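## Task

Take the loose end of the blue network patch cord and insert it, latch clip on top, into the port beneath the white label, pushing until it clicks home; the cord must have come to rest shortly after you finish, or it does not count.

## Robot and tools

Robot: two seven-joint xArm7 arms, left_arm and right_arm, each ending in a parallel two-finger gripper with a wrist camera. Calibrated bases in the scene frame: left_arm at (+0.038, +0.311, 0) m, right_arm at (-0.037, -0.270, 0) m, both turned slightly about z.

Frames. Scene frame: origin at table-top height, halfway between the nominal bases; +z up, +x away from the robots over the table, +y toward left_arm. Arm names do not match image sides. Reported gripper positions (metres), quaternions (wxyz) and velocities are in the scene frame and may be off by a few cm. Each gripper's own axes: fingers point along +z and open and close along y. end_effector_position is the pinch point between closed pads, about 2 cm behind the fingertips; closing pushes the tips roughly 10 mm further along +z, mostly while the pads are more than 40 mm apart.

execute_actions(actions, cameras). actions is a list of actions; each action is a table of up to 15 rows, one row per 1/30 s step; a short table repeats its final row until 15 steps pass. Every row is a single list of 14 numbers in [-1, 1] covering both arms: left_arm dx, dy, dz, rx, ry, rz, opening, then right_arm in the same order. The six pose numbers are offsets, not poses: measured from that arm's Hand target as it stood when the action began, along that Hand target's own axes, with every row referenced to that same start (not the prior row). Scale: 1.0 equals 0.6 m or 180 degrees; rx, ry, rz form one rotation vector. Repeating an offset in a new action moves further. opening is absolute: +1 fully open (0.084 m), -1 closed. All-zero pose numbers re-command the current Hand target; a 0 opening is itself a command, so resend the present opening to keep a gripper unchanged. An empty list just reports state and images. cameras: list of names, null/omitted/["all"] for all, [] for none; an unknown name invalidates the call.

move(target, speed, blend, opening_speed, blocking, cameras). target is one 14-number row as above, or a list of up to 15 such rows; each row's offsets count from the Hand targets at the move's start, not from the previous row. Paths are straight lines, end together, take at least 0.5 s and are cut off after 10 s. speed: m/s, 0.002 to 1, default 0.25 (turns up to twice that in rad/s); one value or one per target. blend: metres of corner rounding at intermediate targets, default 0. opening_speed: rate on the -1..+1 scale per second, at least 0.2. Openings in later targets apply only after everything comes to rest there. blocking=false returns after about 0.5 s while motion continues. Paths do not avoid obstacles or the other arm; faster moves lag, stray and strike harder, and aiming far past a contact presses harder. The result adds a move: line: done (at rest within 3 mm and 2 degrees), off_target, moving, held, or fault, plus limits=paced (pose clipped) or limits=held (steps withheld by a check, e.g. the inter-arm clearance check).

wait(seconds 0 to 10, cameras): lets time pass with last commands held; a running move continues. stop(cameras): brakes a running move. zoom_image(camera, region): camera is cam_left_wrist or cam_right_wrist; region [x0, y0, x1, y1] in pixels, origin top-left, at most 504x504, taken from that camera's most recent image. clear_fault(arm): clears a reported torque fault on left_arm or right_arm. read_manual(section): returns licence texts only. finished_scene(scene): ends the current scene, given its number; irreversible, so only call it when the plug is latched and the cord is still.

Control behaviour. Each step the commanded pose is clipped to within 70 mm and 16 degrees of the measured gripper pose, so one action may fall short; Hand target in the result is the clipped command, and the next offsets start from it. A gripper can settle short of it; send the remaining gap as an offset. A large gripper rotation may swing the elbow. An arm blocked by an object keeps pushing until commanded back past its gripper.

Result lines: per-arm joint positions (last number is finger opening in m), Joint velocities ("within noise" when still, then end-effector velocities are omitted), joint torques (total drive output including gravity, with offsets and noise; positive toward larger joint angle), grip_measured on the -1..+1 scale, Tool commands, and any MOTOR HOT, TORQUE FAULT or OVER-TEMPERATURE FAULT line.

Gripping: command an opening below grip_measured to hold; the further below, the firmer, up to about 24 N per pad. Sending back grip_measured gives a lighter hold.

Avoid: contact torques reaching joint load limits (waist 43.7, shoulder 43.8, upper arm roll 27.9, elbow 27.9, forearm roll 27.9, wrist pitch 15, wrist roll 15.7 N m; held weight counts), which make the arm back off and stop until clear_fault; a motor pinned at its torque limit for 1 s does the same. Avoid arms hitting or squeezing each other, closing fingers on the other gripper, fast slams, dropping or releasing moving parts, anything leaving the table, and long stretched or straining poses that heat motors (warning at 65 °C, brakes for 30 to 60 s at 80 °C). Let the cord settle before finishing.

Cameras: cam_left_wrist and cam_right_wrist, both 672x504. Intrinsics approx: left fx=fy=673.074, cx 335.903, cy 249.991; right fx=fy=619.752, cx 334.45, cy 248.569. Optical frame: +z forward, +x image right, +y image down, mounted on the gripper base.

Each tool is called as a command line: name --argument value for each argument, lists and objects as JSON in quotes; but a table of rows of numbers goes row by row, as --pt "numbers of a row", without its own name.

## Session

execute_actions --actions '[]'

Scene clock: 0.00 s.
left_arm: end_effector_position=(+0.3090, +0.0662, +0.3997) grip_measured=+1.00 end_effector_quat_wxyz=(-0.111, +0.820, -0.456, +0.327) | right_arm: end_effector_position=(+0.6895, -0.4206, +0.1985) grip_measured=+1.00 end_effector_quat_wxyz=(-0.046, +0.915, -0.358, +0.181)
Joint positions: left_arm=[-0.715 -0.821 -0.169 0.69 0.382 0.98 -0.008 0.084] | right_arm=[-0.138 0.717 -0.054 1.925 0.089 0.838 0.489 0.084]
Joint velocities: within noise
Joint torques (N m): no reading
Hand target: left_arm +0.3090, +0.0662, +0.3997; -0.111, +0.820, -0.456, +0.327 | right_arm +0.6895, -0.4206, +0.1985; -0.046, +0.915, -0.358, +0.181
Tool commands: left_gripper/opening=+1.0 right_gripper/opening=+1.0

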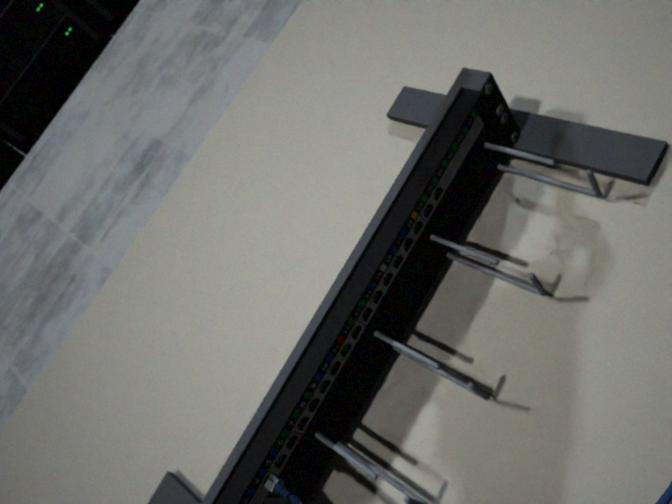

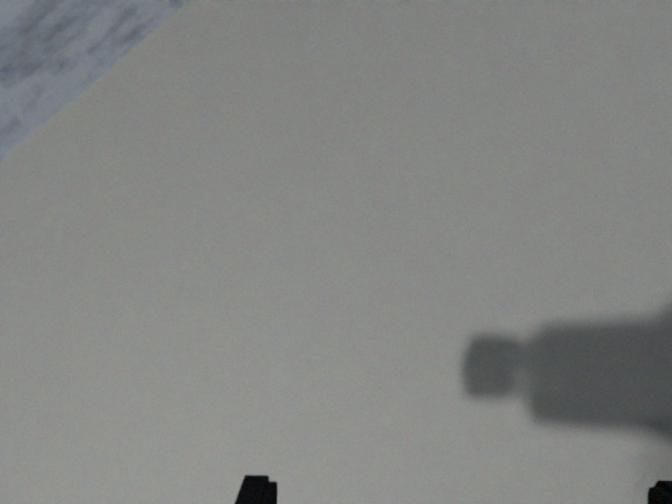

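move --target '[-0.0528,0.1503,0.3102,0.0686,0.0478,-0.3035,1,-0.648,0.117,-0.4167,-0.0302,-0.1186,-0.2346,1]' --speed 0.35

zoom_image --camera "cam_left_wrist" --region '[336, 220, 672, 340]'

Scene clock: 69.73 s.
left_arm: end_effector_position=(+0.3549, +0.0201, +0.2009) grip_measured=+1.00 end_effector_quat_wxyz=(+0.000, +0.896, -0.001, +0.445) | right_arm: end_effector_position=(+0.2902, -0.1998, +0.3005) grip_measured=+1.00 end_effector_quat_wxyz=(+0.000, +1.000, +0.000, -0.001)
Joint positions: left_arm=[0.042 -0.569 -0.943 0.442 0.917 0.351 -1.787 0.084] | right_arm=[0.08 -0.497 0.135 0.863 0.065 1.358 0.147 0.084]
Joint velocities: within noise
Joint torques (N m): left_arm=[4.54 -8.23 3.3 13.53 1.93 -2.18 -1.04] | right_arm=[4.05 -16.86 2.37 16.1 2.31 0.15 2.05]
Hand target: left_arm +0.3550, +0.0201, +0.2009; +0.000, +0.896, -0.001, +0.445 | right_arm +0.2902, -0.1998, +0.3005; +0.000, +1.000, +0.000, -0.001
Off the commanded pose: left_arm 0.000 m, 0 deg | right_arm 0.000 m, 0 deg.
move: done

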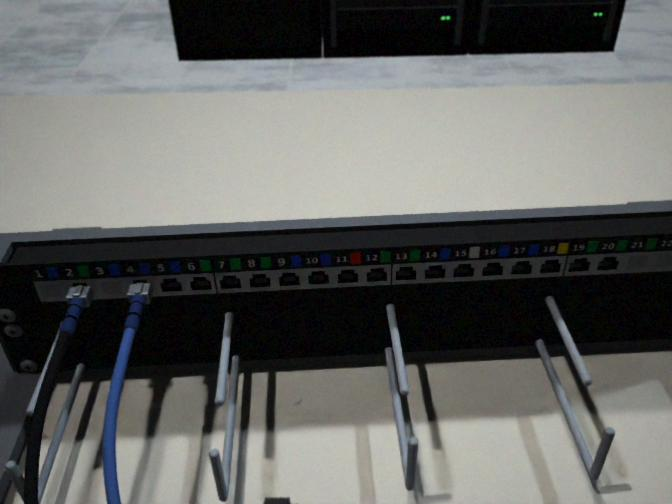

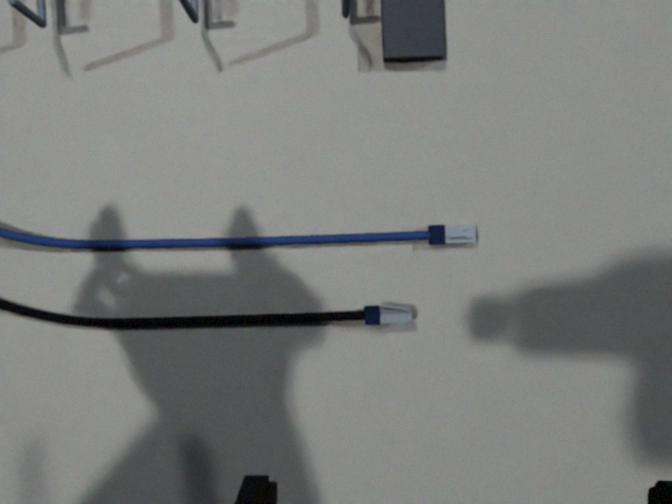

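Scaled by 1.500 from the camera's 672x504 image, which has a finer 960x720 frame.

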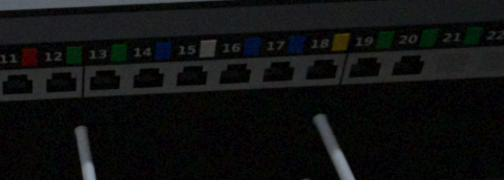

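zoom_image --camera "cam_right_wrist" --region '[360, 200, 510, 350]'

zoom_image --camera "cam_left_wrist" --region '[396, 230, 520, 300]'

Scaled by 3.360 from the camera's 672x504 image, which has a finer 960x720 frame.

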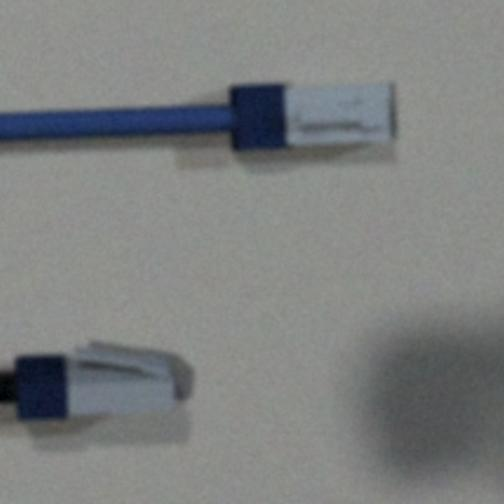

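Scaled by 4.065 from the camera's 672x504 image, which has a finer 960x720 frame.

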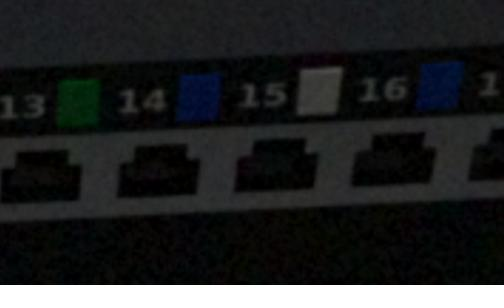

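move --target '[-0.0068,-0.093,0.0862,-0.1594,0,0.1208,1,0.1235,0.0623,0.3842,0,0,0.4933,-0.167]' --speed 0.3

zoom_image --camera "cam_right_wrist" --region '[340, 304, 580, 504]'

Scene clock: 136.70 s.
left_arm: end_effector_position=(+0.3938, +0.0758, +0.1664) grip_measured=+1.00 end_effector_quat_wxyz=(+0.138, +0.852, -0.277, +0.423) | right_arm: end_effector_position=(+0.3640, -0.2374, +0.0700) grip_measured=-0.18 end_effector_quat_wxyz=(+0.001, +0.714, -0.700, +0.000)
Joint positions: left_arm=[1.157 -0.741 -1.357 0.27 0.894 -1.038 -1.008 0.084] | right_arm=[-0.152 0.05 0.27 0.661 -0.024 0.614 1.65 0.036]
Joint velocities: within noise
Joint torques (N m): left_arm=[4.84 12.9 4.59 9.17 -3.51 -3.6 1.24] | right_arm=[3.84 -12.7 -3 16.22 -2.27 -3 2.01]
Hand target: left_arm +0.3938, +0.0758, +0.1664; +0.138, +0.852, -0.277, +0.423 | right_arm +0.3641, -0.2373, +0.0699; +0.001, +0.714, -0.700, +0.000
Off the commanded pose: left_arm 0.000 m, 0 deg | right_arm 0.000 m, 0 deg.
move: done

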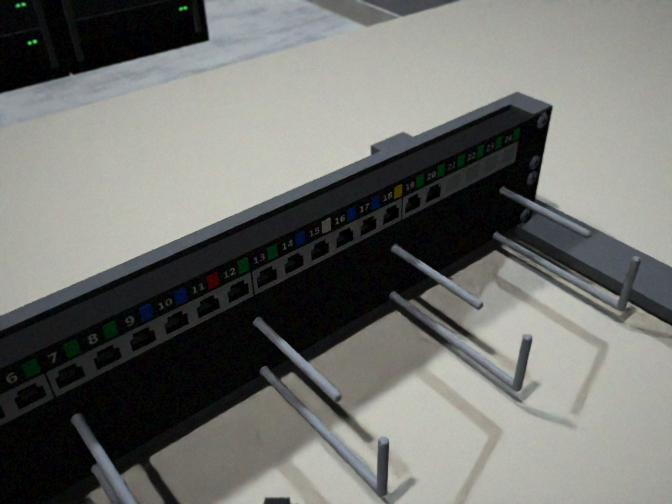

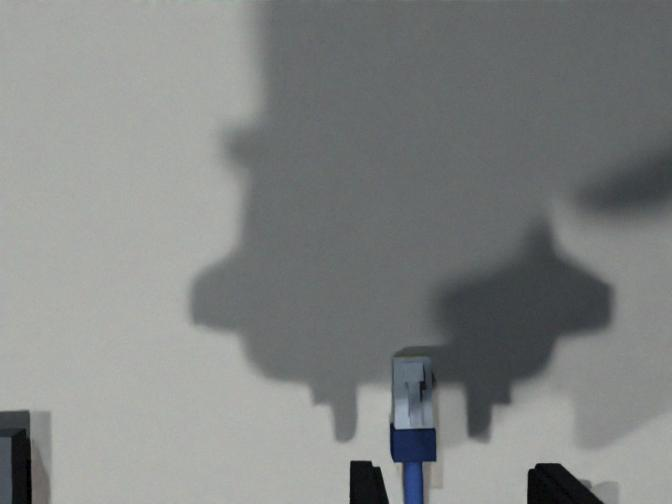

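Scaled by 2.100 from the camera's 672x504 image, which has a finer 960x720 frame.

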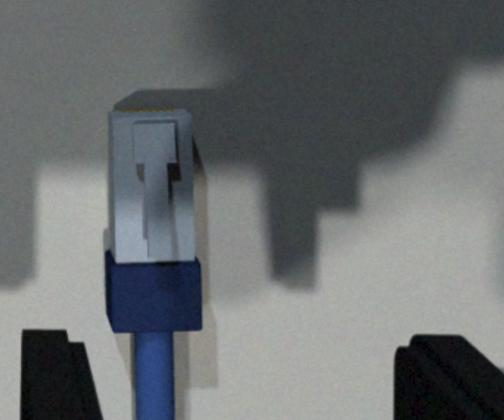

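move --target '[0,0,0,0,0,0,1,0.0043,-0.0068,0.0793,0,0,-0.0117,-0.167]' --speed 0.12

zoom_image --camera "cam_right_wrist" --region '[360, 354, 540, 504]'

zoom_image --camera "cam_left_wrist" --region '[250, 190, 390, 290]'

Scene clock: 158.90 s.
left_arm: end_effector_position=(+0.3938, +0.0758, +0.1664) grip_measured=+1.00 end_effector_quat_wxyz=(+0.138, +0.852, -0.277, +0.423) | right_arm: end_effector_position=(+0.3683, -0.2399, +0.0226) grip_measured=-0.18 end_effector_quat_wxyz=(+0.000, +0.727, -0.687, +0.000)
Joint positions: left_arm=[1.157 -0.741 -1.357 0.27 0.894 -1.038 -1.008 0.084] | right_arm=[-0.149 0.197 0.25 0.66 -0.108 0.472 1.667 0.036]
Joint velocities: within noise
Joint torques (N m): left_arm=[4.69 12.73 4.66 8.6 -3.53 -3.47 1.15] | right_arm=[4.15 -3.8 -2.98 7.66 -2.32 -1.9 2.04]
Hand target: left_arm +0.3938, +0.0758, +0.1664; +0.138, +0.852, -0.277, +0.423 | right_arm +0.3681, -0.2399, +0.0224; +0.001, +0.727, -0.687, +0.000
Off the commanded pose: left_arm 0.000 m, 0 deg | right_arm 0.000 m, 0 deg.
move: done

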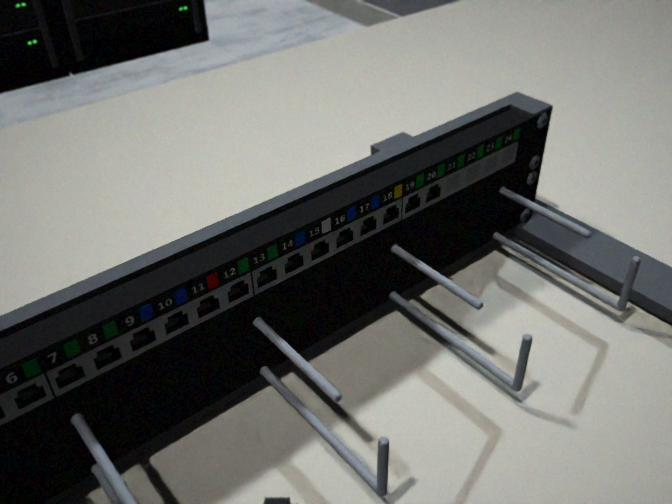

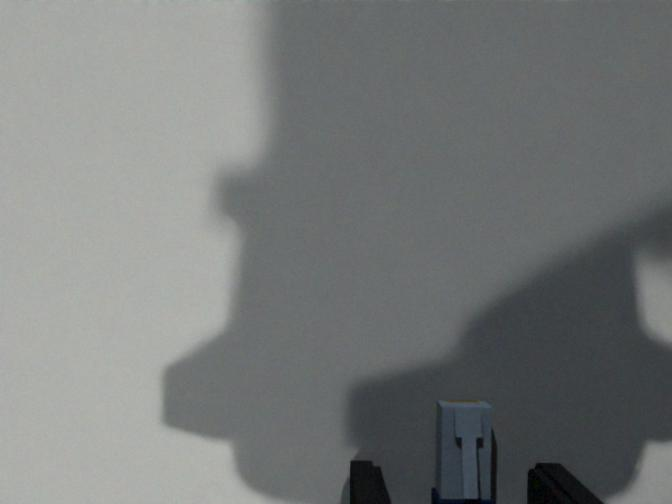

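Scaled by 2.800 from the camera's 672x504 image, which has a finer 960x720 frame.

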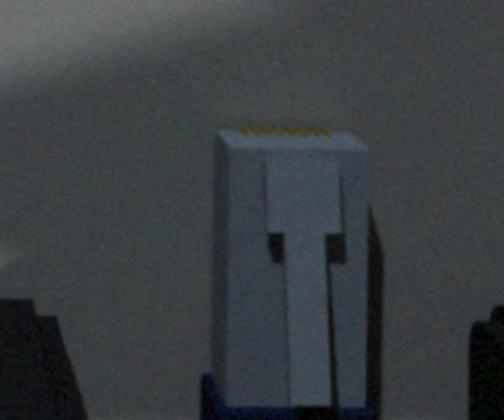

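Scaled by 3.600 from the camera's 672x504 image, which has a finer 960x720 frame.

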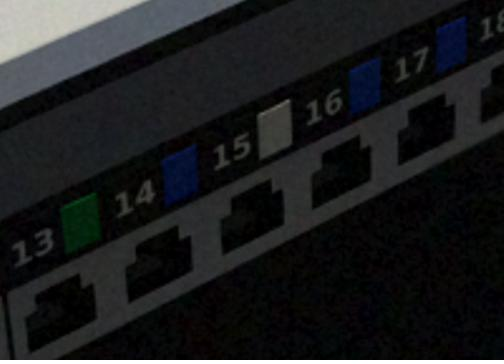

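move --pt "0 0 0 0 0 0 1 0 0.003 -0.0012 0 0 0 -0.167" --pt "0 0 0 0 0 0 1 0 0.003 -0.0012 0 0 0 -1" --speed 0.05 --opening_speed 0.6 --cameras '["cam_right_wrist"]'

zoom_image --camera "cam_right_wrist" --region '[390, 384, 540, 504]'

Scene clock: 184.10 s.
left_arm: end_effector_position=(+0.3938, +0.0758, +0.1664) grip_measured=+1.00 end_effector_quat_wxyz=(+0.138, +0.852, -0.277, +0.423) | right_arm: end_effector_position=(+0.3663, -0.2400, +0.0231) grip_measured=-0.72 end_effector_quat_wxyz=(+0.001, +0.727, -0.687, +0.000)
Joint positions: left_arm=[1.157 -0.741 -1.357 0.27 0.894 -1.038 -1.008 0.084] | right_arm=[-0.15 0.191 0.251 0.653 -0.105 0.472 1.665 0.013]
Joint velocities: within noise
Joint torques (N m): left_arm=[4.75 12.42 4.82 6.11 -3.47 -3.46 1.08] | right_arm=[-3.17 -4.54 2.96 2.68 2.13 -0.8 -1.65]
Hand target: left_arm +0.3938, +0.0758, +0.1664; +0.138, +0.852, -0.277, +0.423 | right_arm +0.3663, -0.2400, +0.0231; +0.001, +0.727, -0.687, +0.000
Off the commanded pose: left_arm 0.000 m, 0 deg | right_arm 0.000 m, 0 deg.
move: done
Images, in order (width x height): cam_right_wrist 672x504.

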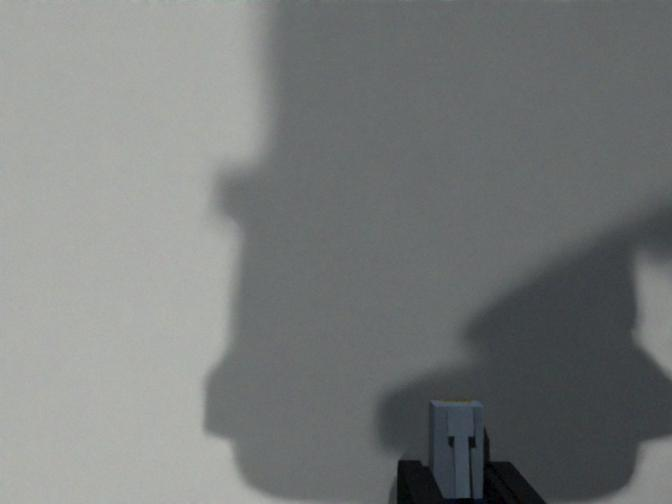

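Scaled by 3.360 from the camera's 672x504 image, which has a finer 960x720 frame.

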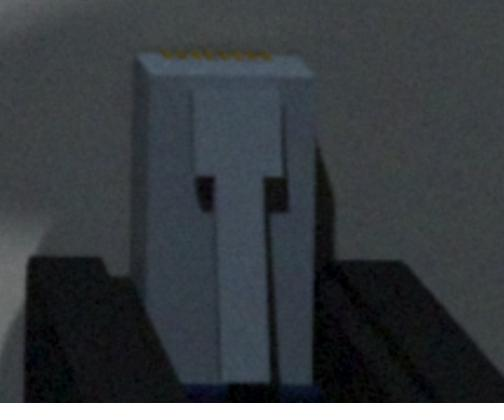

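move --pt "0 0 0 0 0 0 1 0 0 -0.195 0 0 0 -1" --pt "0 0 0 0 0 0 1 -0.3495 -0.3008 -0.1758 0 0 -0.5039 -1" --speed 0.2 --blend '[0.03,0]'

zoom_image --camera "cam_right_wrist" --region '[0, 140, 160, 260]'

zoom_image --camera "cam_right_wrist" --region '[512, 140, 672, 260]'

zoom_image --camera "cam_right_wrist" --region '[360, 140, 520, 260]'

zoom_image --camera "cam_right_wrist" --region '[390, 384, 540, 504]'

zoom_image --camera "cam_left_wrist" --region '[290, 200, 440, 300]'

Scene clock: 230.83 s.
left_arm: end_effector_position=(+0.3938, +0.0758, +0.1664) grip_measured=+1.00 end_effector_quat_wxyz=(+0.138, +0.852, -0.277, +0.423) | right_arm: end_effector_position=(+0.5346, -0.0202, +0.1283) grip_measured=-0.72 end_effector_quat_wxyz=(+0.000, +0.999, +0.035, -0.001)
Joint positions: left_arm=[1.157 -0.741 -1.357 0.27 0.894 -1.038 -1.008 0.084] | right_arm=[0.101 0.662 0.473 1.687 -0.32 1.102 0.526 0.013]
Joint velocities: within noise
Joint torques (N m): left_arm=[4.56 12.27 4.75 6 -3.45 -3.5 1.09] | right_arm=[3.97 -28.15 7.81 18.75 -2.3 0.28 -1.86]
Hand target: left_arm +0.3938, +0.0758, +0.1664; +0.138, +0.852, -0.277, +0.423 | right_arm +0.5346, -0.0202, +0.1282; +0.000, +0.999, +0.035, -0.001
Off the commanded pose: left_arm 0.000 m, 0 deg | right_arm 0.000 m, 0 deg.
move: done

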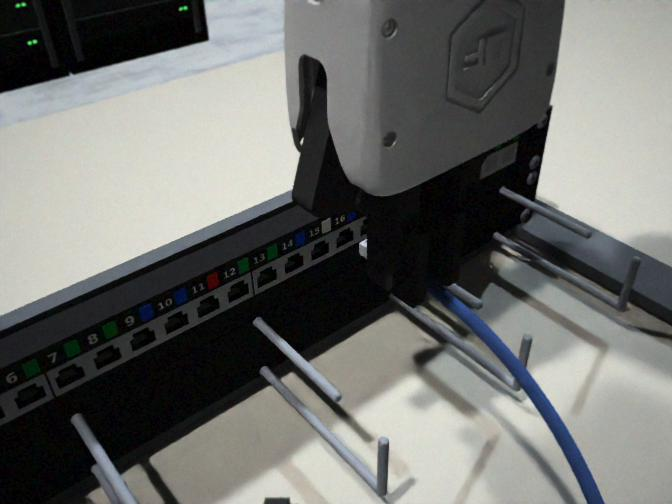

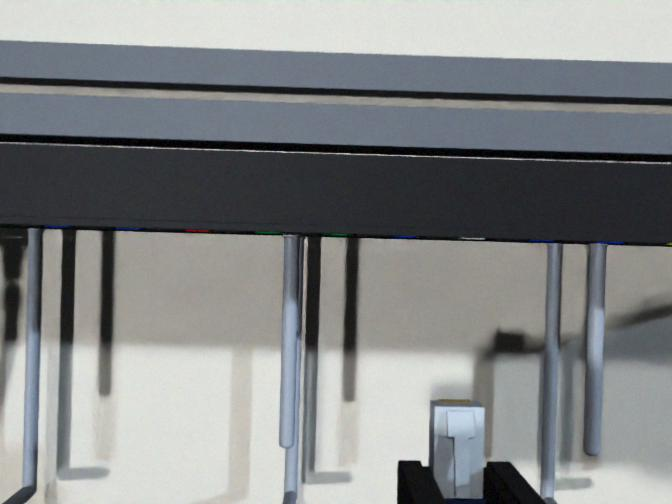

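Scaled by 3.150 from the camera's 672x504 image, which has a finer 960x720 frame.

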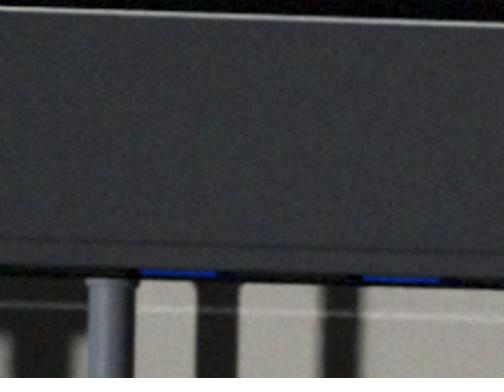

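Scaled by 3.150 from the camera's 672x504 image, which has a finer 960x720 frame.

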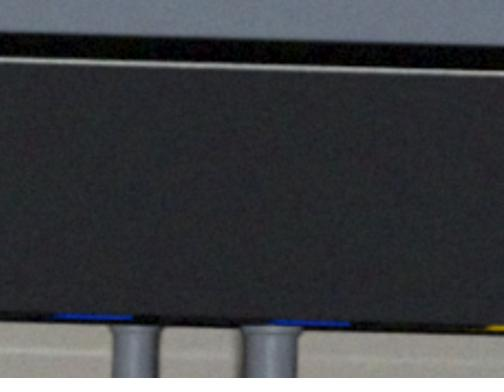

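Scaled by 3.150 from the camera's 672x504 image, which has a finer 960x720 frame.

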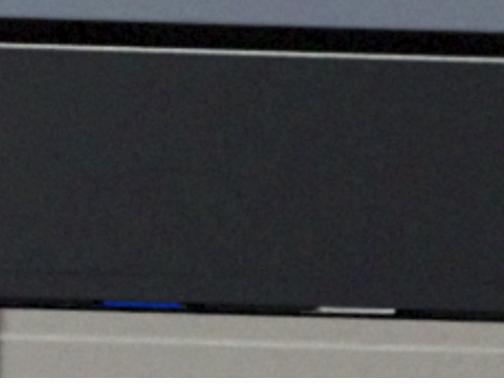

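Scaled by 3.360 from the camera's 672x504 image, which has a finer 960x720 frame.

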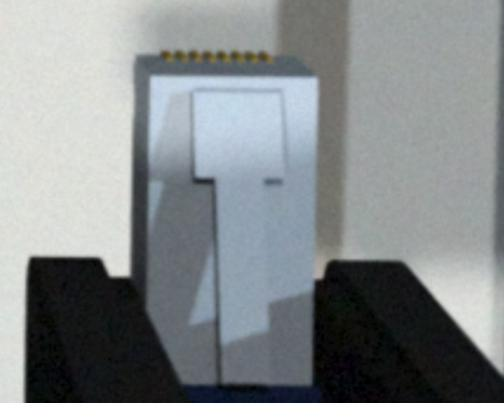

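Scaled by 3.360 from the camera's 672x504 image, which has a finer 960x720 frame.

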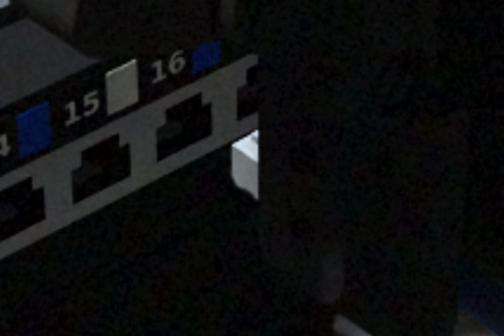

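move --target '[0,0,0,0,0,0,1,0.045,0.0011,0.0437,0,0,0.0056,-1]' --speed 0.12

zoom_image --camera "cam_left_wrist" --region '[285, 225, 355, 285]'

zoom_image --camera "cam_right_wrist" --region '[390, 330, 540, 450]'

Scene clock: 285.17 s.
left_arm: end_effector_position=(+0.3938, +0.0758, +0.1664) grip_measured=+1.00 end_effector_quat_wxyz=(+0.138, +0.852, -0.277, +0.423) | right_arm: end_effector_position=(+0.5616, -0.0190, +0.1020) grip_measured=-0.72 end_effector_quat_wxyz=(+0.000, +1.000, +0.026, -0.001)
Joint positions: left_arm=[1.157 -0.741 -1.357 0.27 0.894 -1.038 -1.008 0.084] | right_arm=[0.135 0.785 0.444 1.819 -0.346 1.111 0.528 0.013]
Joint velocities: within noise
Joint torques (N m): left_arm=[4.4 12.1 4.96 6.08 -3.43 -3.44 1.17] | right_arm=[4.02 -31.15 1.59 18.61 -2.05 0.16 -1.72]
Hand target: left_arm +0.3938, +0.0758, +0.1664; +0.138, +0.852, -0.277, +0.423 | right_arm +0.5616, -0.0190, +0.1020; +0.000, +1.000, +0.026, -0.001
Off the commanded pose: left_arm 0.000 m, 0 deg | right_arm 0.000 m, 0 deg.
move: done

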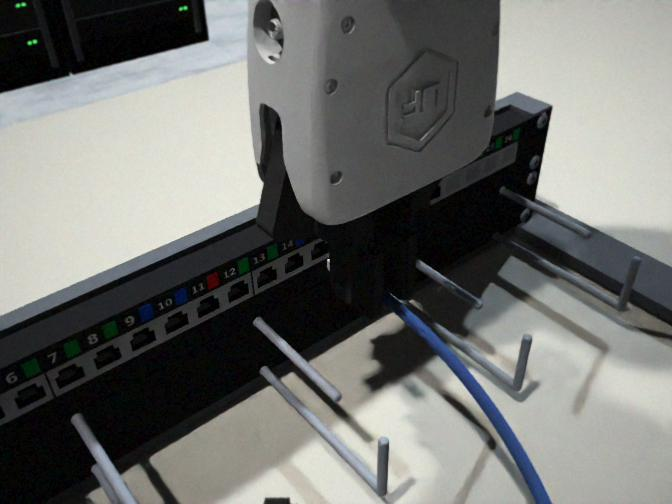

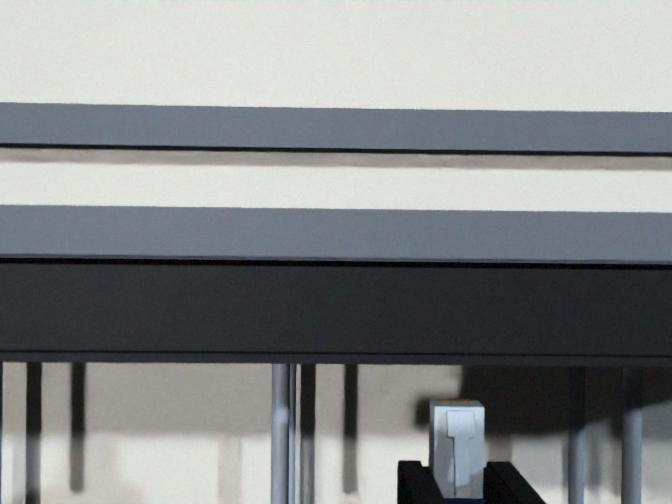

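Scaled by 7.200 from the camera's 672x504 image, which has a finer 960x720 frame.

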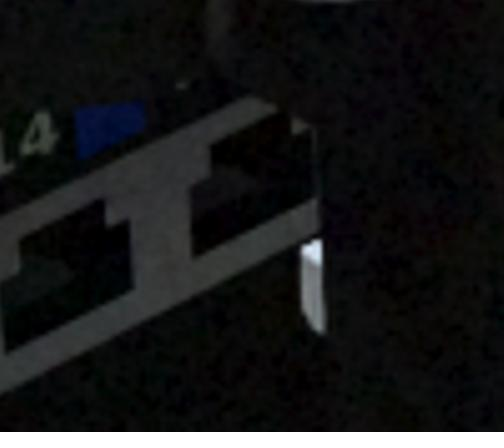

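Scaled by 3.360 from the camera's 672x504 image, which has a finer 960x720 frame.

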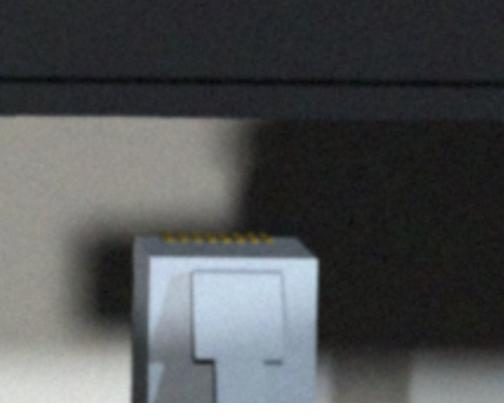

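move --target '[0,0,0,0,0,0,1,0.015,0.0002,0.0033,0,0,0,-1]' --speed 0.05

zoom_image --camera "cam_left_wrist" --region '[285, 230, 341, 278]'

zoom_image --camera "cam_right_wrist" --region '[390, 360, 540, 480]'

Scene clock: 322.70 s.
left_arm: end_effector_position=(+0.3938, +0.0758, +0.1664) grip_measured=+1.00 end_effector_quat_wxyz=(+0.138, +0.852, -0.277, +0.423) | right_arm: end_effector_position=(+0.5706, -0.0187, +0.1000) grip_measured=-0.72 end_effector_quat_wxyz=(+0.000, +1.000, +0.026, -0.001)
Joint positions: left_arm=[1.157 -0.741 -1.357 0.27 0.894 -1.038 -1.008 0.084] | right_arm=[0.146 0.821 0.438 1.877 -0.35 1.131 0.519 0.013]
Joint velocities: within noise
Joint torques (N m): left_arm=[4.24 12.04 4.86 6.1 -3.42 -3.43 1.1] | right_arm=[3.9 -31.3 1.58 18.85 -2.19 0.19 -1.73]
Hand target: left_arm +0.3938, +0.0758, +0.1664; +0.138, +0.852, -0.277, +0.423 | right_arm +0.5706, -0.0187, +0.1000; +0.000, +1.000, +0.026, -0.001
Off the commanded pose: left_arm 0.000 m, 0 deg | right_arm 0.000 m, 0 deg.
move: done

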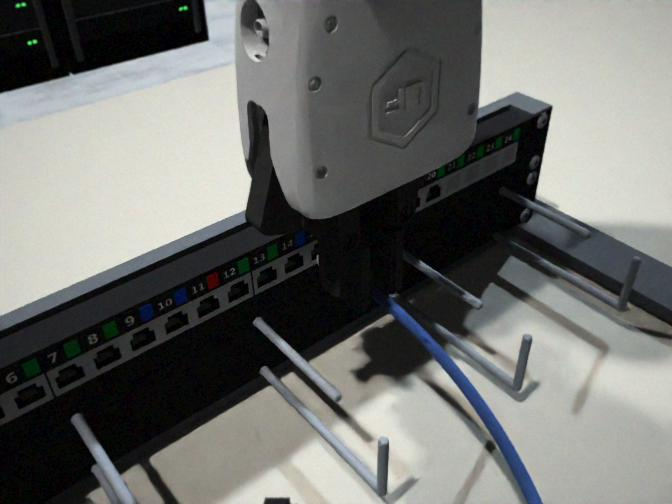

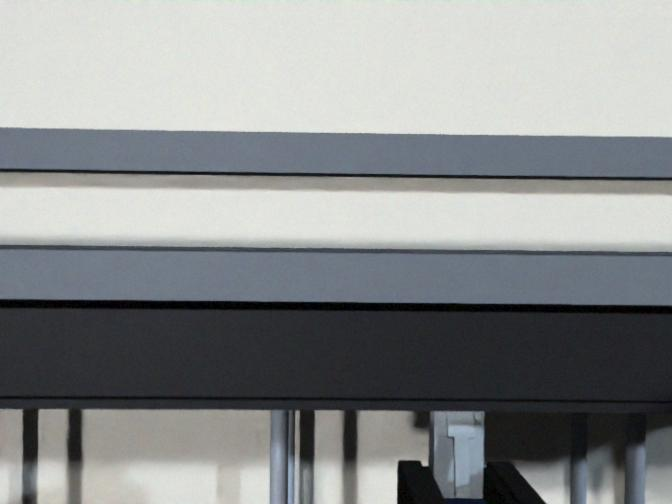

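Scaled by 9.000 from the camera's 672x504 image, which has a finer 960x720 frame.

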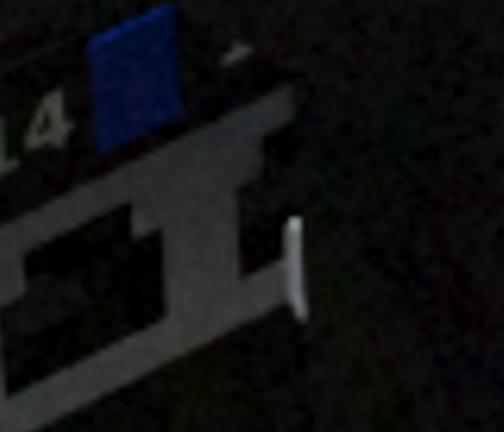

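Scaled by 3.360 from the camera's 672x504 image, which has a finer 960x720 frame.

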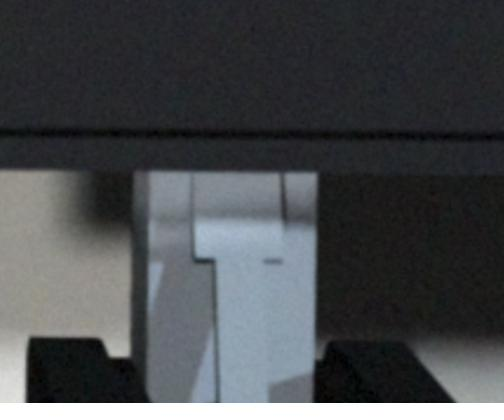

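move --target '[0,0,0,0,0,0,1,0.0052,-0.0006,0.0005,0,0,0,-1]' --speed 0.03

zoom_image --camera "cam_left_wrist" --region '[292, 236, 334, 272]'

zoom_image --camera "cam_right_wrist" --region '[390, 384, 540, 504]'

Scene clock: 340.67 s.
left_arm: end_effector_position=(+0.3938, +0.0758, +0.1664) grip_measured=+1.00 end_effector_quat_wxyz=(+0.138, +0.852, -0.277, +0.423) | right_arm: end_effector_position=(+0.5736, -0.0182, +0.0997) grip_measured=-0.72 end_effector_quat_wxyz=(+0.000, +1.000, +0.026, -0.001)
Joint positions: left_arm=[1.157 -0.741 -1.357 0.27 0.894 -1.038 -1.008 0.084] | right_arm=[0.151 0.834 0.436 1.899 -0.351 1.14 0.516 0.013]
Joint velocities: within noise
Joint torques (N m): left_arm=[4.36 11.91 4.96 6.07 -3.5 -3.39 1.04] | right_arm=[3.79 -32.02 1.38 18.87 -2.18 0.23 -1.69]
Hand target: left_arm +0.3938, +0.0758, +0.1664; +0.138, +0.852, -0.277, +0.423 | right_arm +0.5737, -0.0182, +0.0997; +0.000, +1.000, +0.026, -0.001
Off the commanded pose: left_arm 0.000 m, 0 deg | right_arm 0.000 m, 0 deg.
move: done

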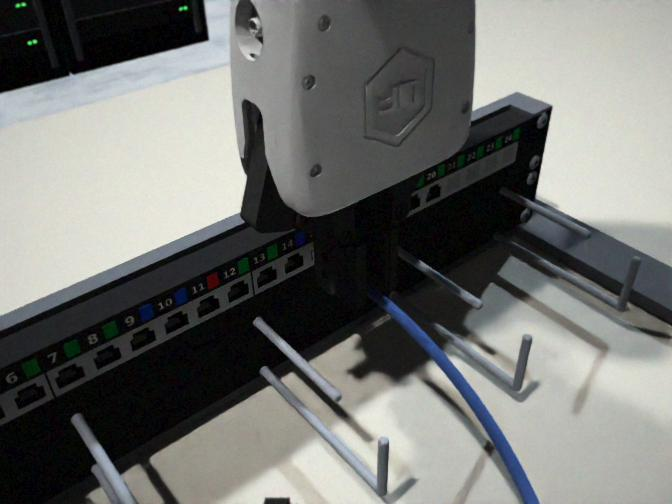

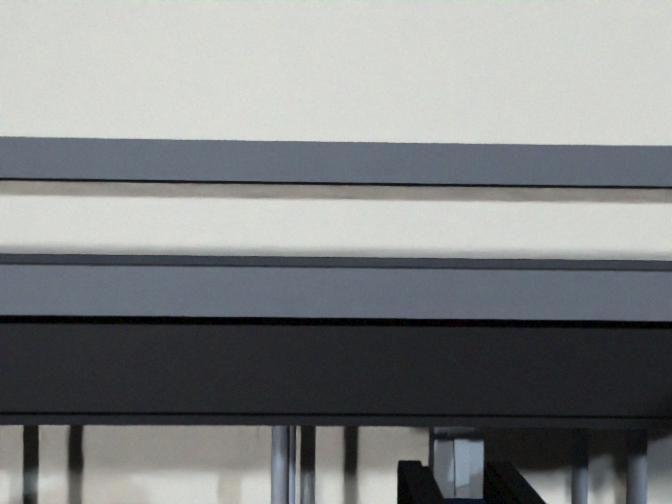

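Scaled by 12.000 from the camera's 672x504 image, which has a finer 960x720 frame.

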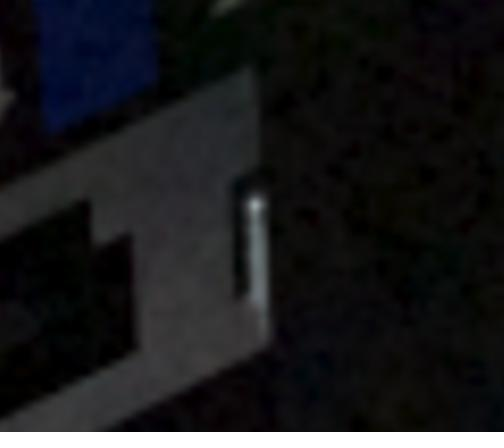

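Scaled by 3.360 from the camera's 672x504 image, which has a finer 960x720 frame.

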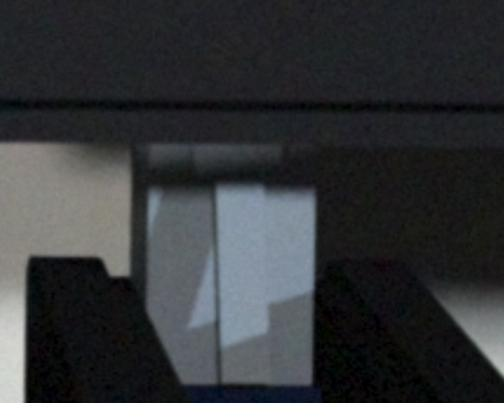

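move --target '[0,0,0,0,0,0,1,0.0067,0.0003,0,0,0,0,-1]' --speed 0.02

zoom_image --camera "cam_right_wrist" --region '[390, 384, 540, 504]'

Scene clock: 354.37 s.
left_arm: end_effector_position=(+0.3938, +0.0758, +0.1664) grip_measured=+1.00 end_effector_quat_wxyz=(+0.138, +0.852, -0.277, +0.423) | right_arm: end_effector_position=(+0.5777, -0.0181, +0.0997) grip_measured=-0.72 end_effector_quat_wxyz=(+0.000, +1.000, +0.026, -0.001)
Joint positions: left_arm=[1.157 -0.741 -1.357 0.27 0.894 -1.038 -1.008 0.084] | right_arm=[0.156 0.849 0.433 1.927 -0.352 1.151 0.511 0.013]
Joint velocities: within noise
Joint torques (N m): left_arm=[3.81 11.84 5.05 6.15 -3.49 -3.43 1.02] | right_arm=[3.42 -31.36 0.99 18.65 -2.53 0.28 -1.67]
Hand target: left_arm +0.3938, +0.0758, +0.1664; +0.138, +0.852, -0.277, +0.423 | right_arm +0.5777, -0.0181, +0.0997; +0.000, +1.000, +0.026, -0.001
Off the commanded pose: left_arm 0.000 m, 0 deg | right_arm 0.000 m, 0 deg.
move: done

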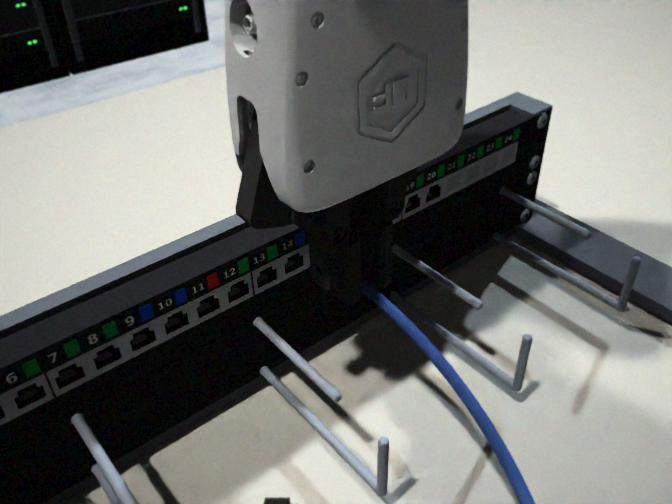

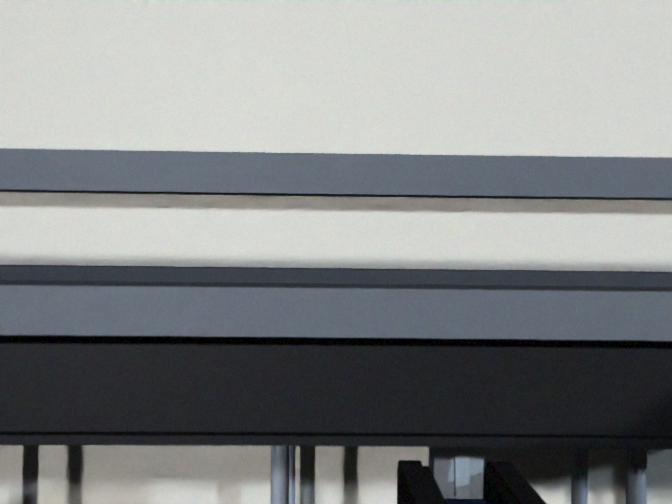

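Scaled by 3.360 from the camera's 672x504 image, which has a finer 960x720 frame.

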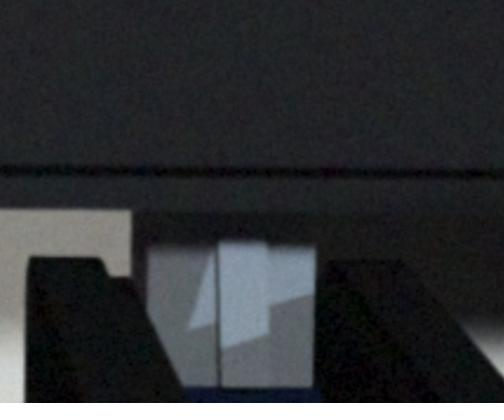

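move --target '[0,0,0,0,0,0,1,0.0125,0.0001,0,0,0,0,-1]' --speed 0.02 --cameras '["cam_right_wrist"]'

zoom_image --camera "cam_right_wrist" --region '[390, 384, 540, 504]'

Scene clock: 364.23 s.
left_arm: end_effector_position=(+0.3938, +0.0758, +0.1664) grip_measured=+1.00 end_effector_quat_wxyz=(+0.138, +0.852, -0.277, +0.423) | right_arm: end_effector_position=(+0.5850, -0.0178, +0.0996) grip_measured=-0.72 end_effector_quat_wxyz=(+0.000, +1.000, +0.026, -0.001)
Joint positions: left_arm=[1.157 -0.741 -1.357 0.27 0.894 -1.038 -1.008 0.084] | right_arm=[0.167 0.88 0.428 1.983 -0.354 1.175 0.502 0.013]
Joint velocities: within noise
Joint torques (N m): left_arm=[4.06 11.73 4.98 6.05 -3.53 -3.4 1.11] | right_arm=[-0.3 -31.13 -1.96 25.76 -4.51 -5.86 -1.73]
Hand target: left_arm +0.3938, +0.0758, +0.1664; +0.138, +0.852, -0.277, +0.423 | right_arm +0.5852, -0.0178, +0.0997; +0.000, +1.000, +0.026, -0.001
Off the commanded pose: left_arm 0.000 m, 0 deg | right_arm 0.000 m, 0 deg.
move: done
Images, in order (width x height): cam_right_wrist 672x504.

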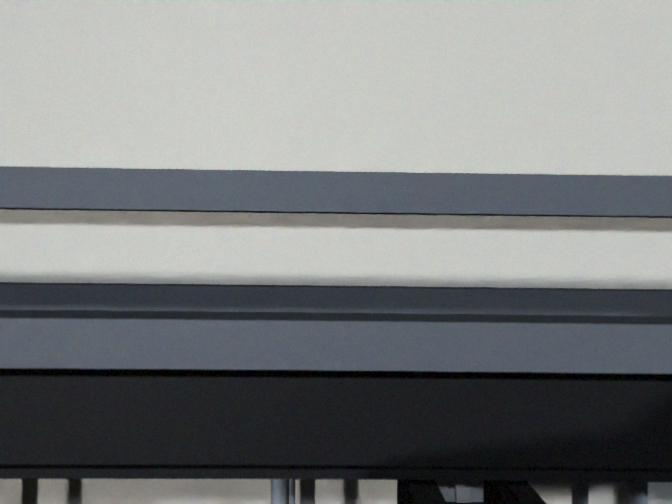

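Scaled by 3.360 from the camera's 672x504 image, which has a finer 960x720 frame.

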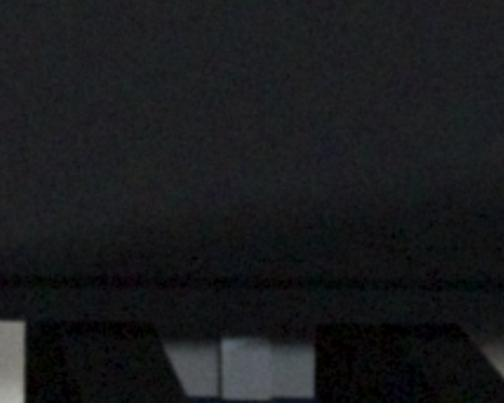

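move --target '[0,0,0,0,0,0,1,0.002,0,0,0,0,0,-1]' --speed 0.02 --cameras '["cam_right_wrist"]'

zoom_image --camera "cam_right_wrist" --region '[420, 432, 510, 504]'

Scene clock: 388.03 s.
left_arm: end_effector_position=(+0.3938, +0.0758, +0.1664) grip_measured=+1.00 end_effector_quat_wxyz=(+0.138, +0.852, -0.277, +0.423) | right_arm: end_effector_position=(+0.5864, -0.0177, +0.0997) grip_measured=-0.72 end_effector_quat_wxyz=(+0.000, +1.000, +0.026, -0.001)
Joint positions: left_arm=[1.157 -0.741 -1.357 0.27 0.894 -1.038 -1.008 0.084] | right_arm=[0.169 0.885 0.427 1.992 -0.355 1.178 0.5 0.013]
Joint velocities: within noise
Joint torques (N m): left_arm=[4.06 11.44 5.23 6.05 -3.35 -3.32 1.05] | right_arm=[-0.53 -35.05 -1.85 28.92 -4.62 -6.36 -1.78]
Hand target: left_arm +0.3938, +0.0758, +0.1664; +0.138, +0.852, -0.277, +0.423 | right_arm +0.5864, -0.0177, +0.0997; +0.000, +1.000, +0.026, -0.001
Off the commanded pose: left_arm 0.000 m, 0 deg | right_arm 0.000 m, 0 deg.
move: done
Images, in order (width x height): cam_right_wrist 672x504.

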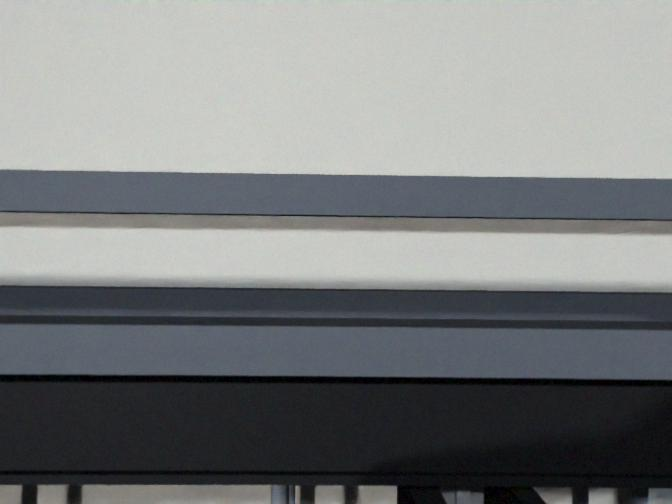

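Scaled by 5.600 from the camera's 672x504 image, which has a finer 960x720 frame.

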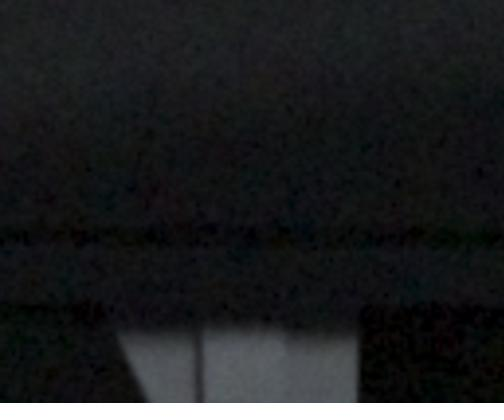

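move --pt "0 0 0 0 0 0 1 0 0 0 0 0 0 -0.75" --pt "0 0 0 0 0 0 1 -0.004 0 0 0 0 0 -0.75" --pt "0 0 0 0 0 0 1 -0.004 0 0 0 0 0 -0.35" --pt "0 0 0 0 0 0 1 -0.004 0 -0.15 0 0 0 -0.35" --speed '[0.02,0.02,0.05,0.08]' --opening_speed 0.5

zoom_image --camera "cam_left_wrist" --region '[260, 200, 400, 300]'

zoom_image --camera "cam_right_wrist" --region '[340, 370, 490, 490]'

Scene clock: 407.47 s.
left_arm: end_effector_position=(+0.3938, +0.0758, +0.1664) grip_measured=+1.00 end_effector_quat_wxyz=(+0.138, +0.852, -0.277, +0.423) | right_arm: end_effector_position=(+0.5841, -0.0177, +0.1897) grip_measured=-0.37 end_effector_quat_wxyz=(+0.000, +1.000, +0.026, -0.001)
Joint positions: left_arm=[1.157 -0.741 -1.357 0.27 0.894 -1.038 -1.008 0.084] | right_arm=[0.19 0.822 0.444 2.148 -0.326 1.388 0.475 0.028]
Joint velocities: within noise
Joint torques (N m): left_arm=[3.68 11.59 5.14 6.01 -3.46 -3.3 1.05] | right_arm=[4.01 -32.39 1.28 19.07 1.49 0.17 -1.82]
Hand target: left_arm +0.3938, +0.0758, +0.1664; +0.138, +0.852, -0.277, +0.423 | right_arm +0.5841, -0.0178, +0.1897; +0.000, +1.000, +0.026, -0.001
Off the commanded pose: left_arm 0.000 m, 0 deg | right_arm 0.000 m, 0 deg.
move: done

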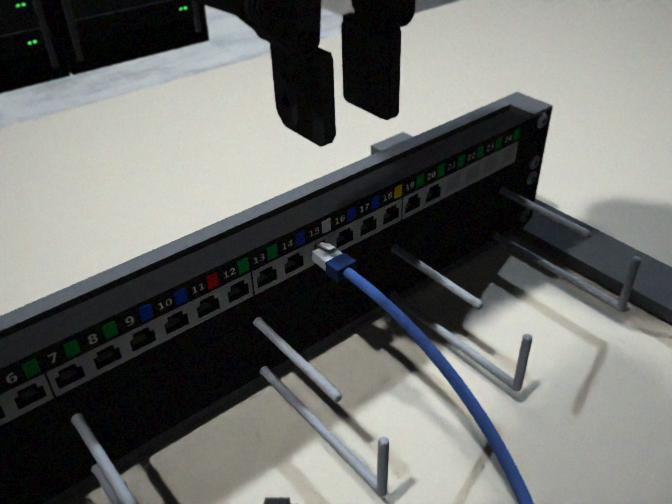

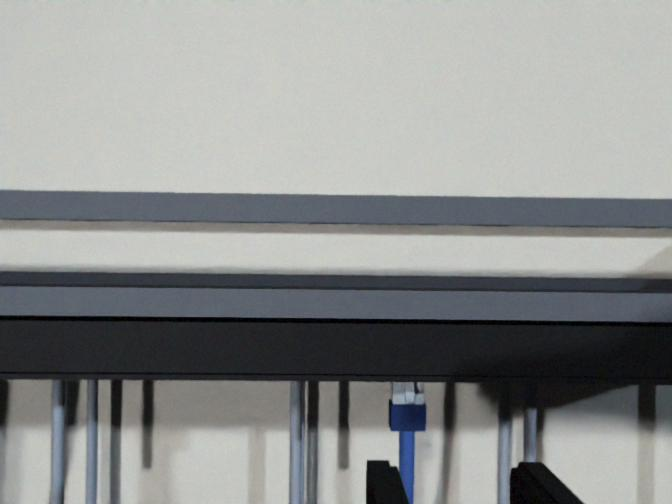

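Scaled by 3.600 from the camera's 672x504 image, which has a finer 960x720 frame.

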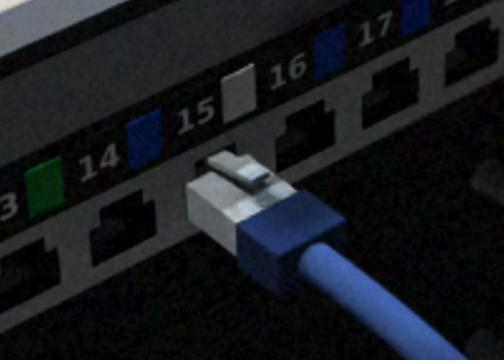

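Scaled by 3.360 from the camera's 672x504 image, which has a finer 960x720 frame.

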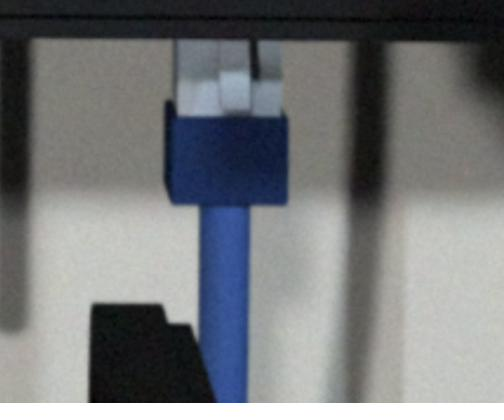

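finished_scene --scene 2

The scene is finished: the task was done.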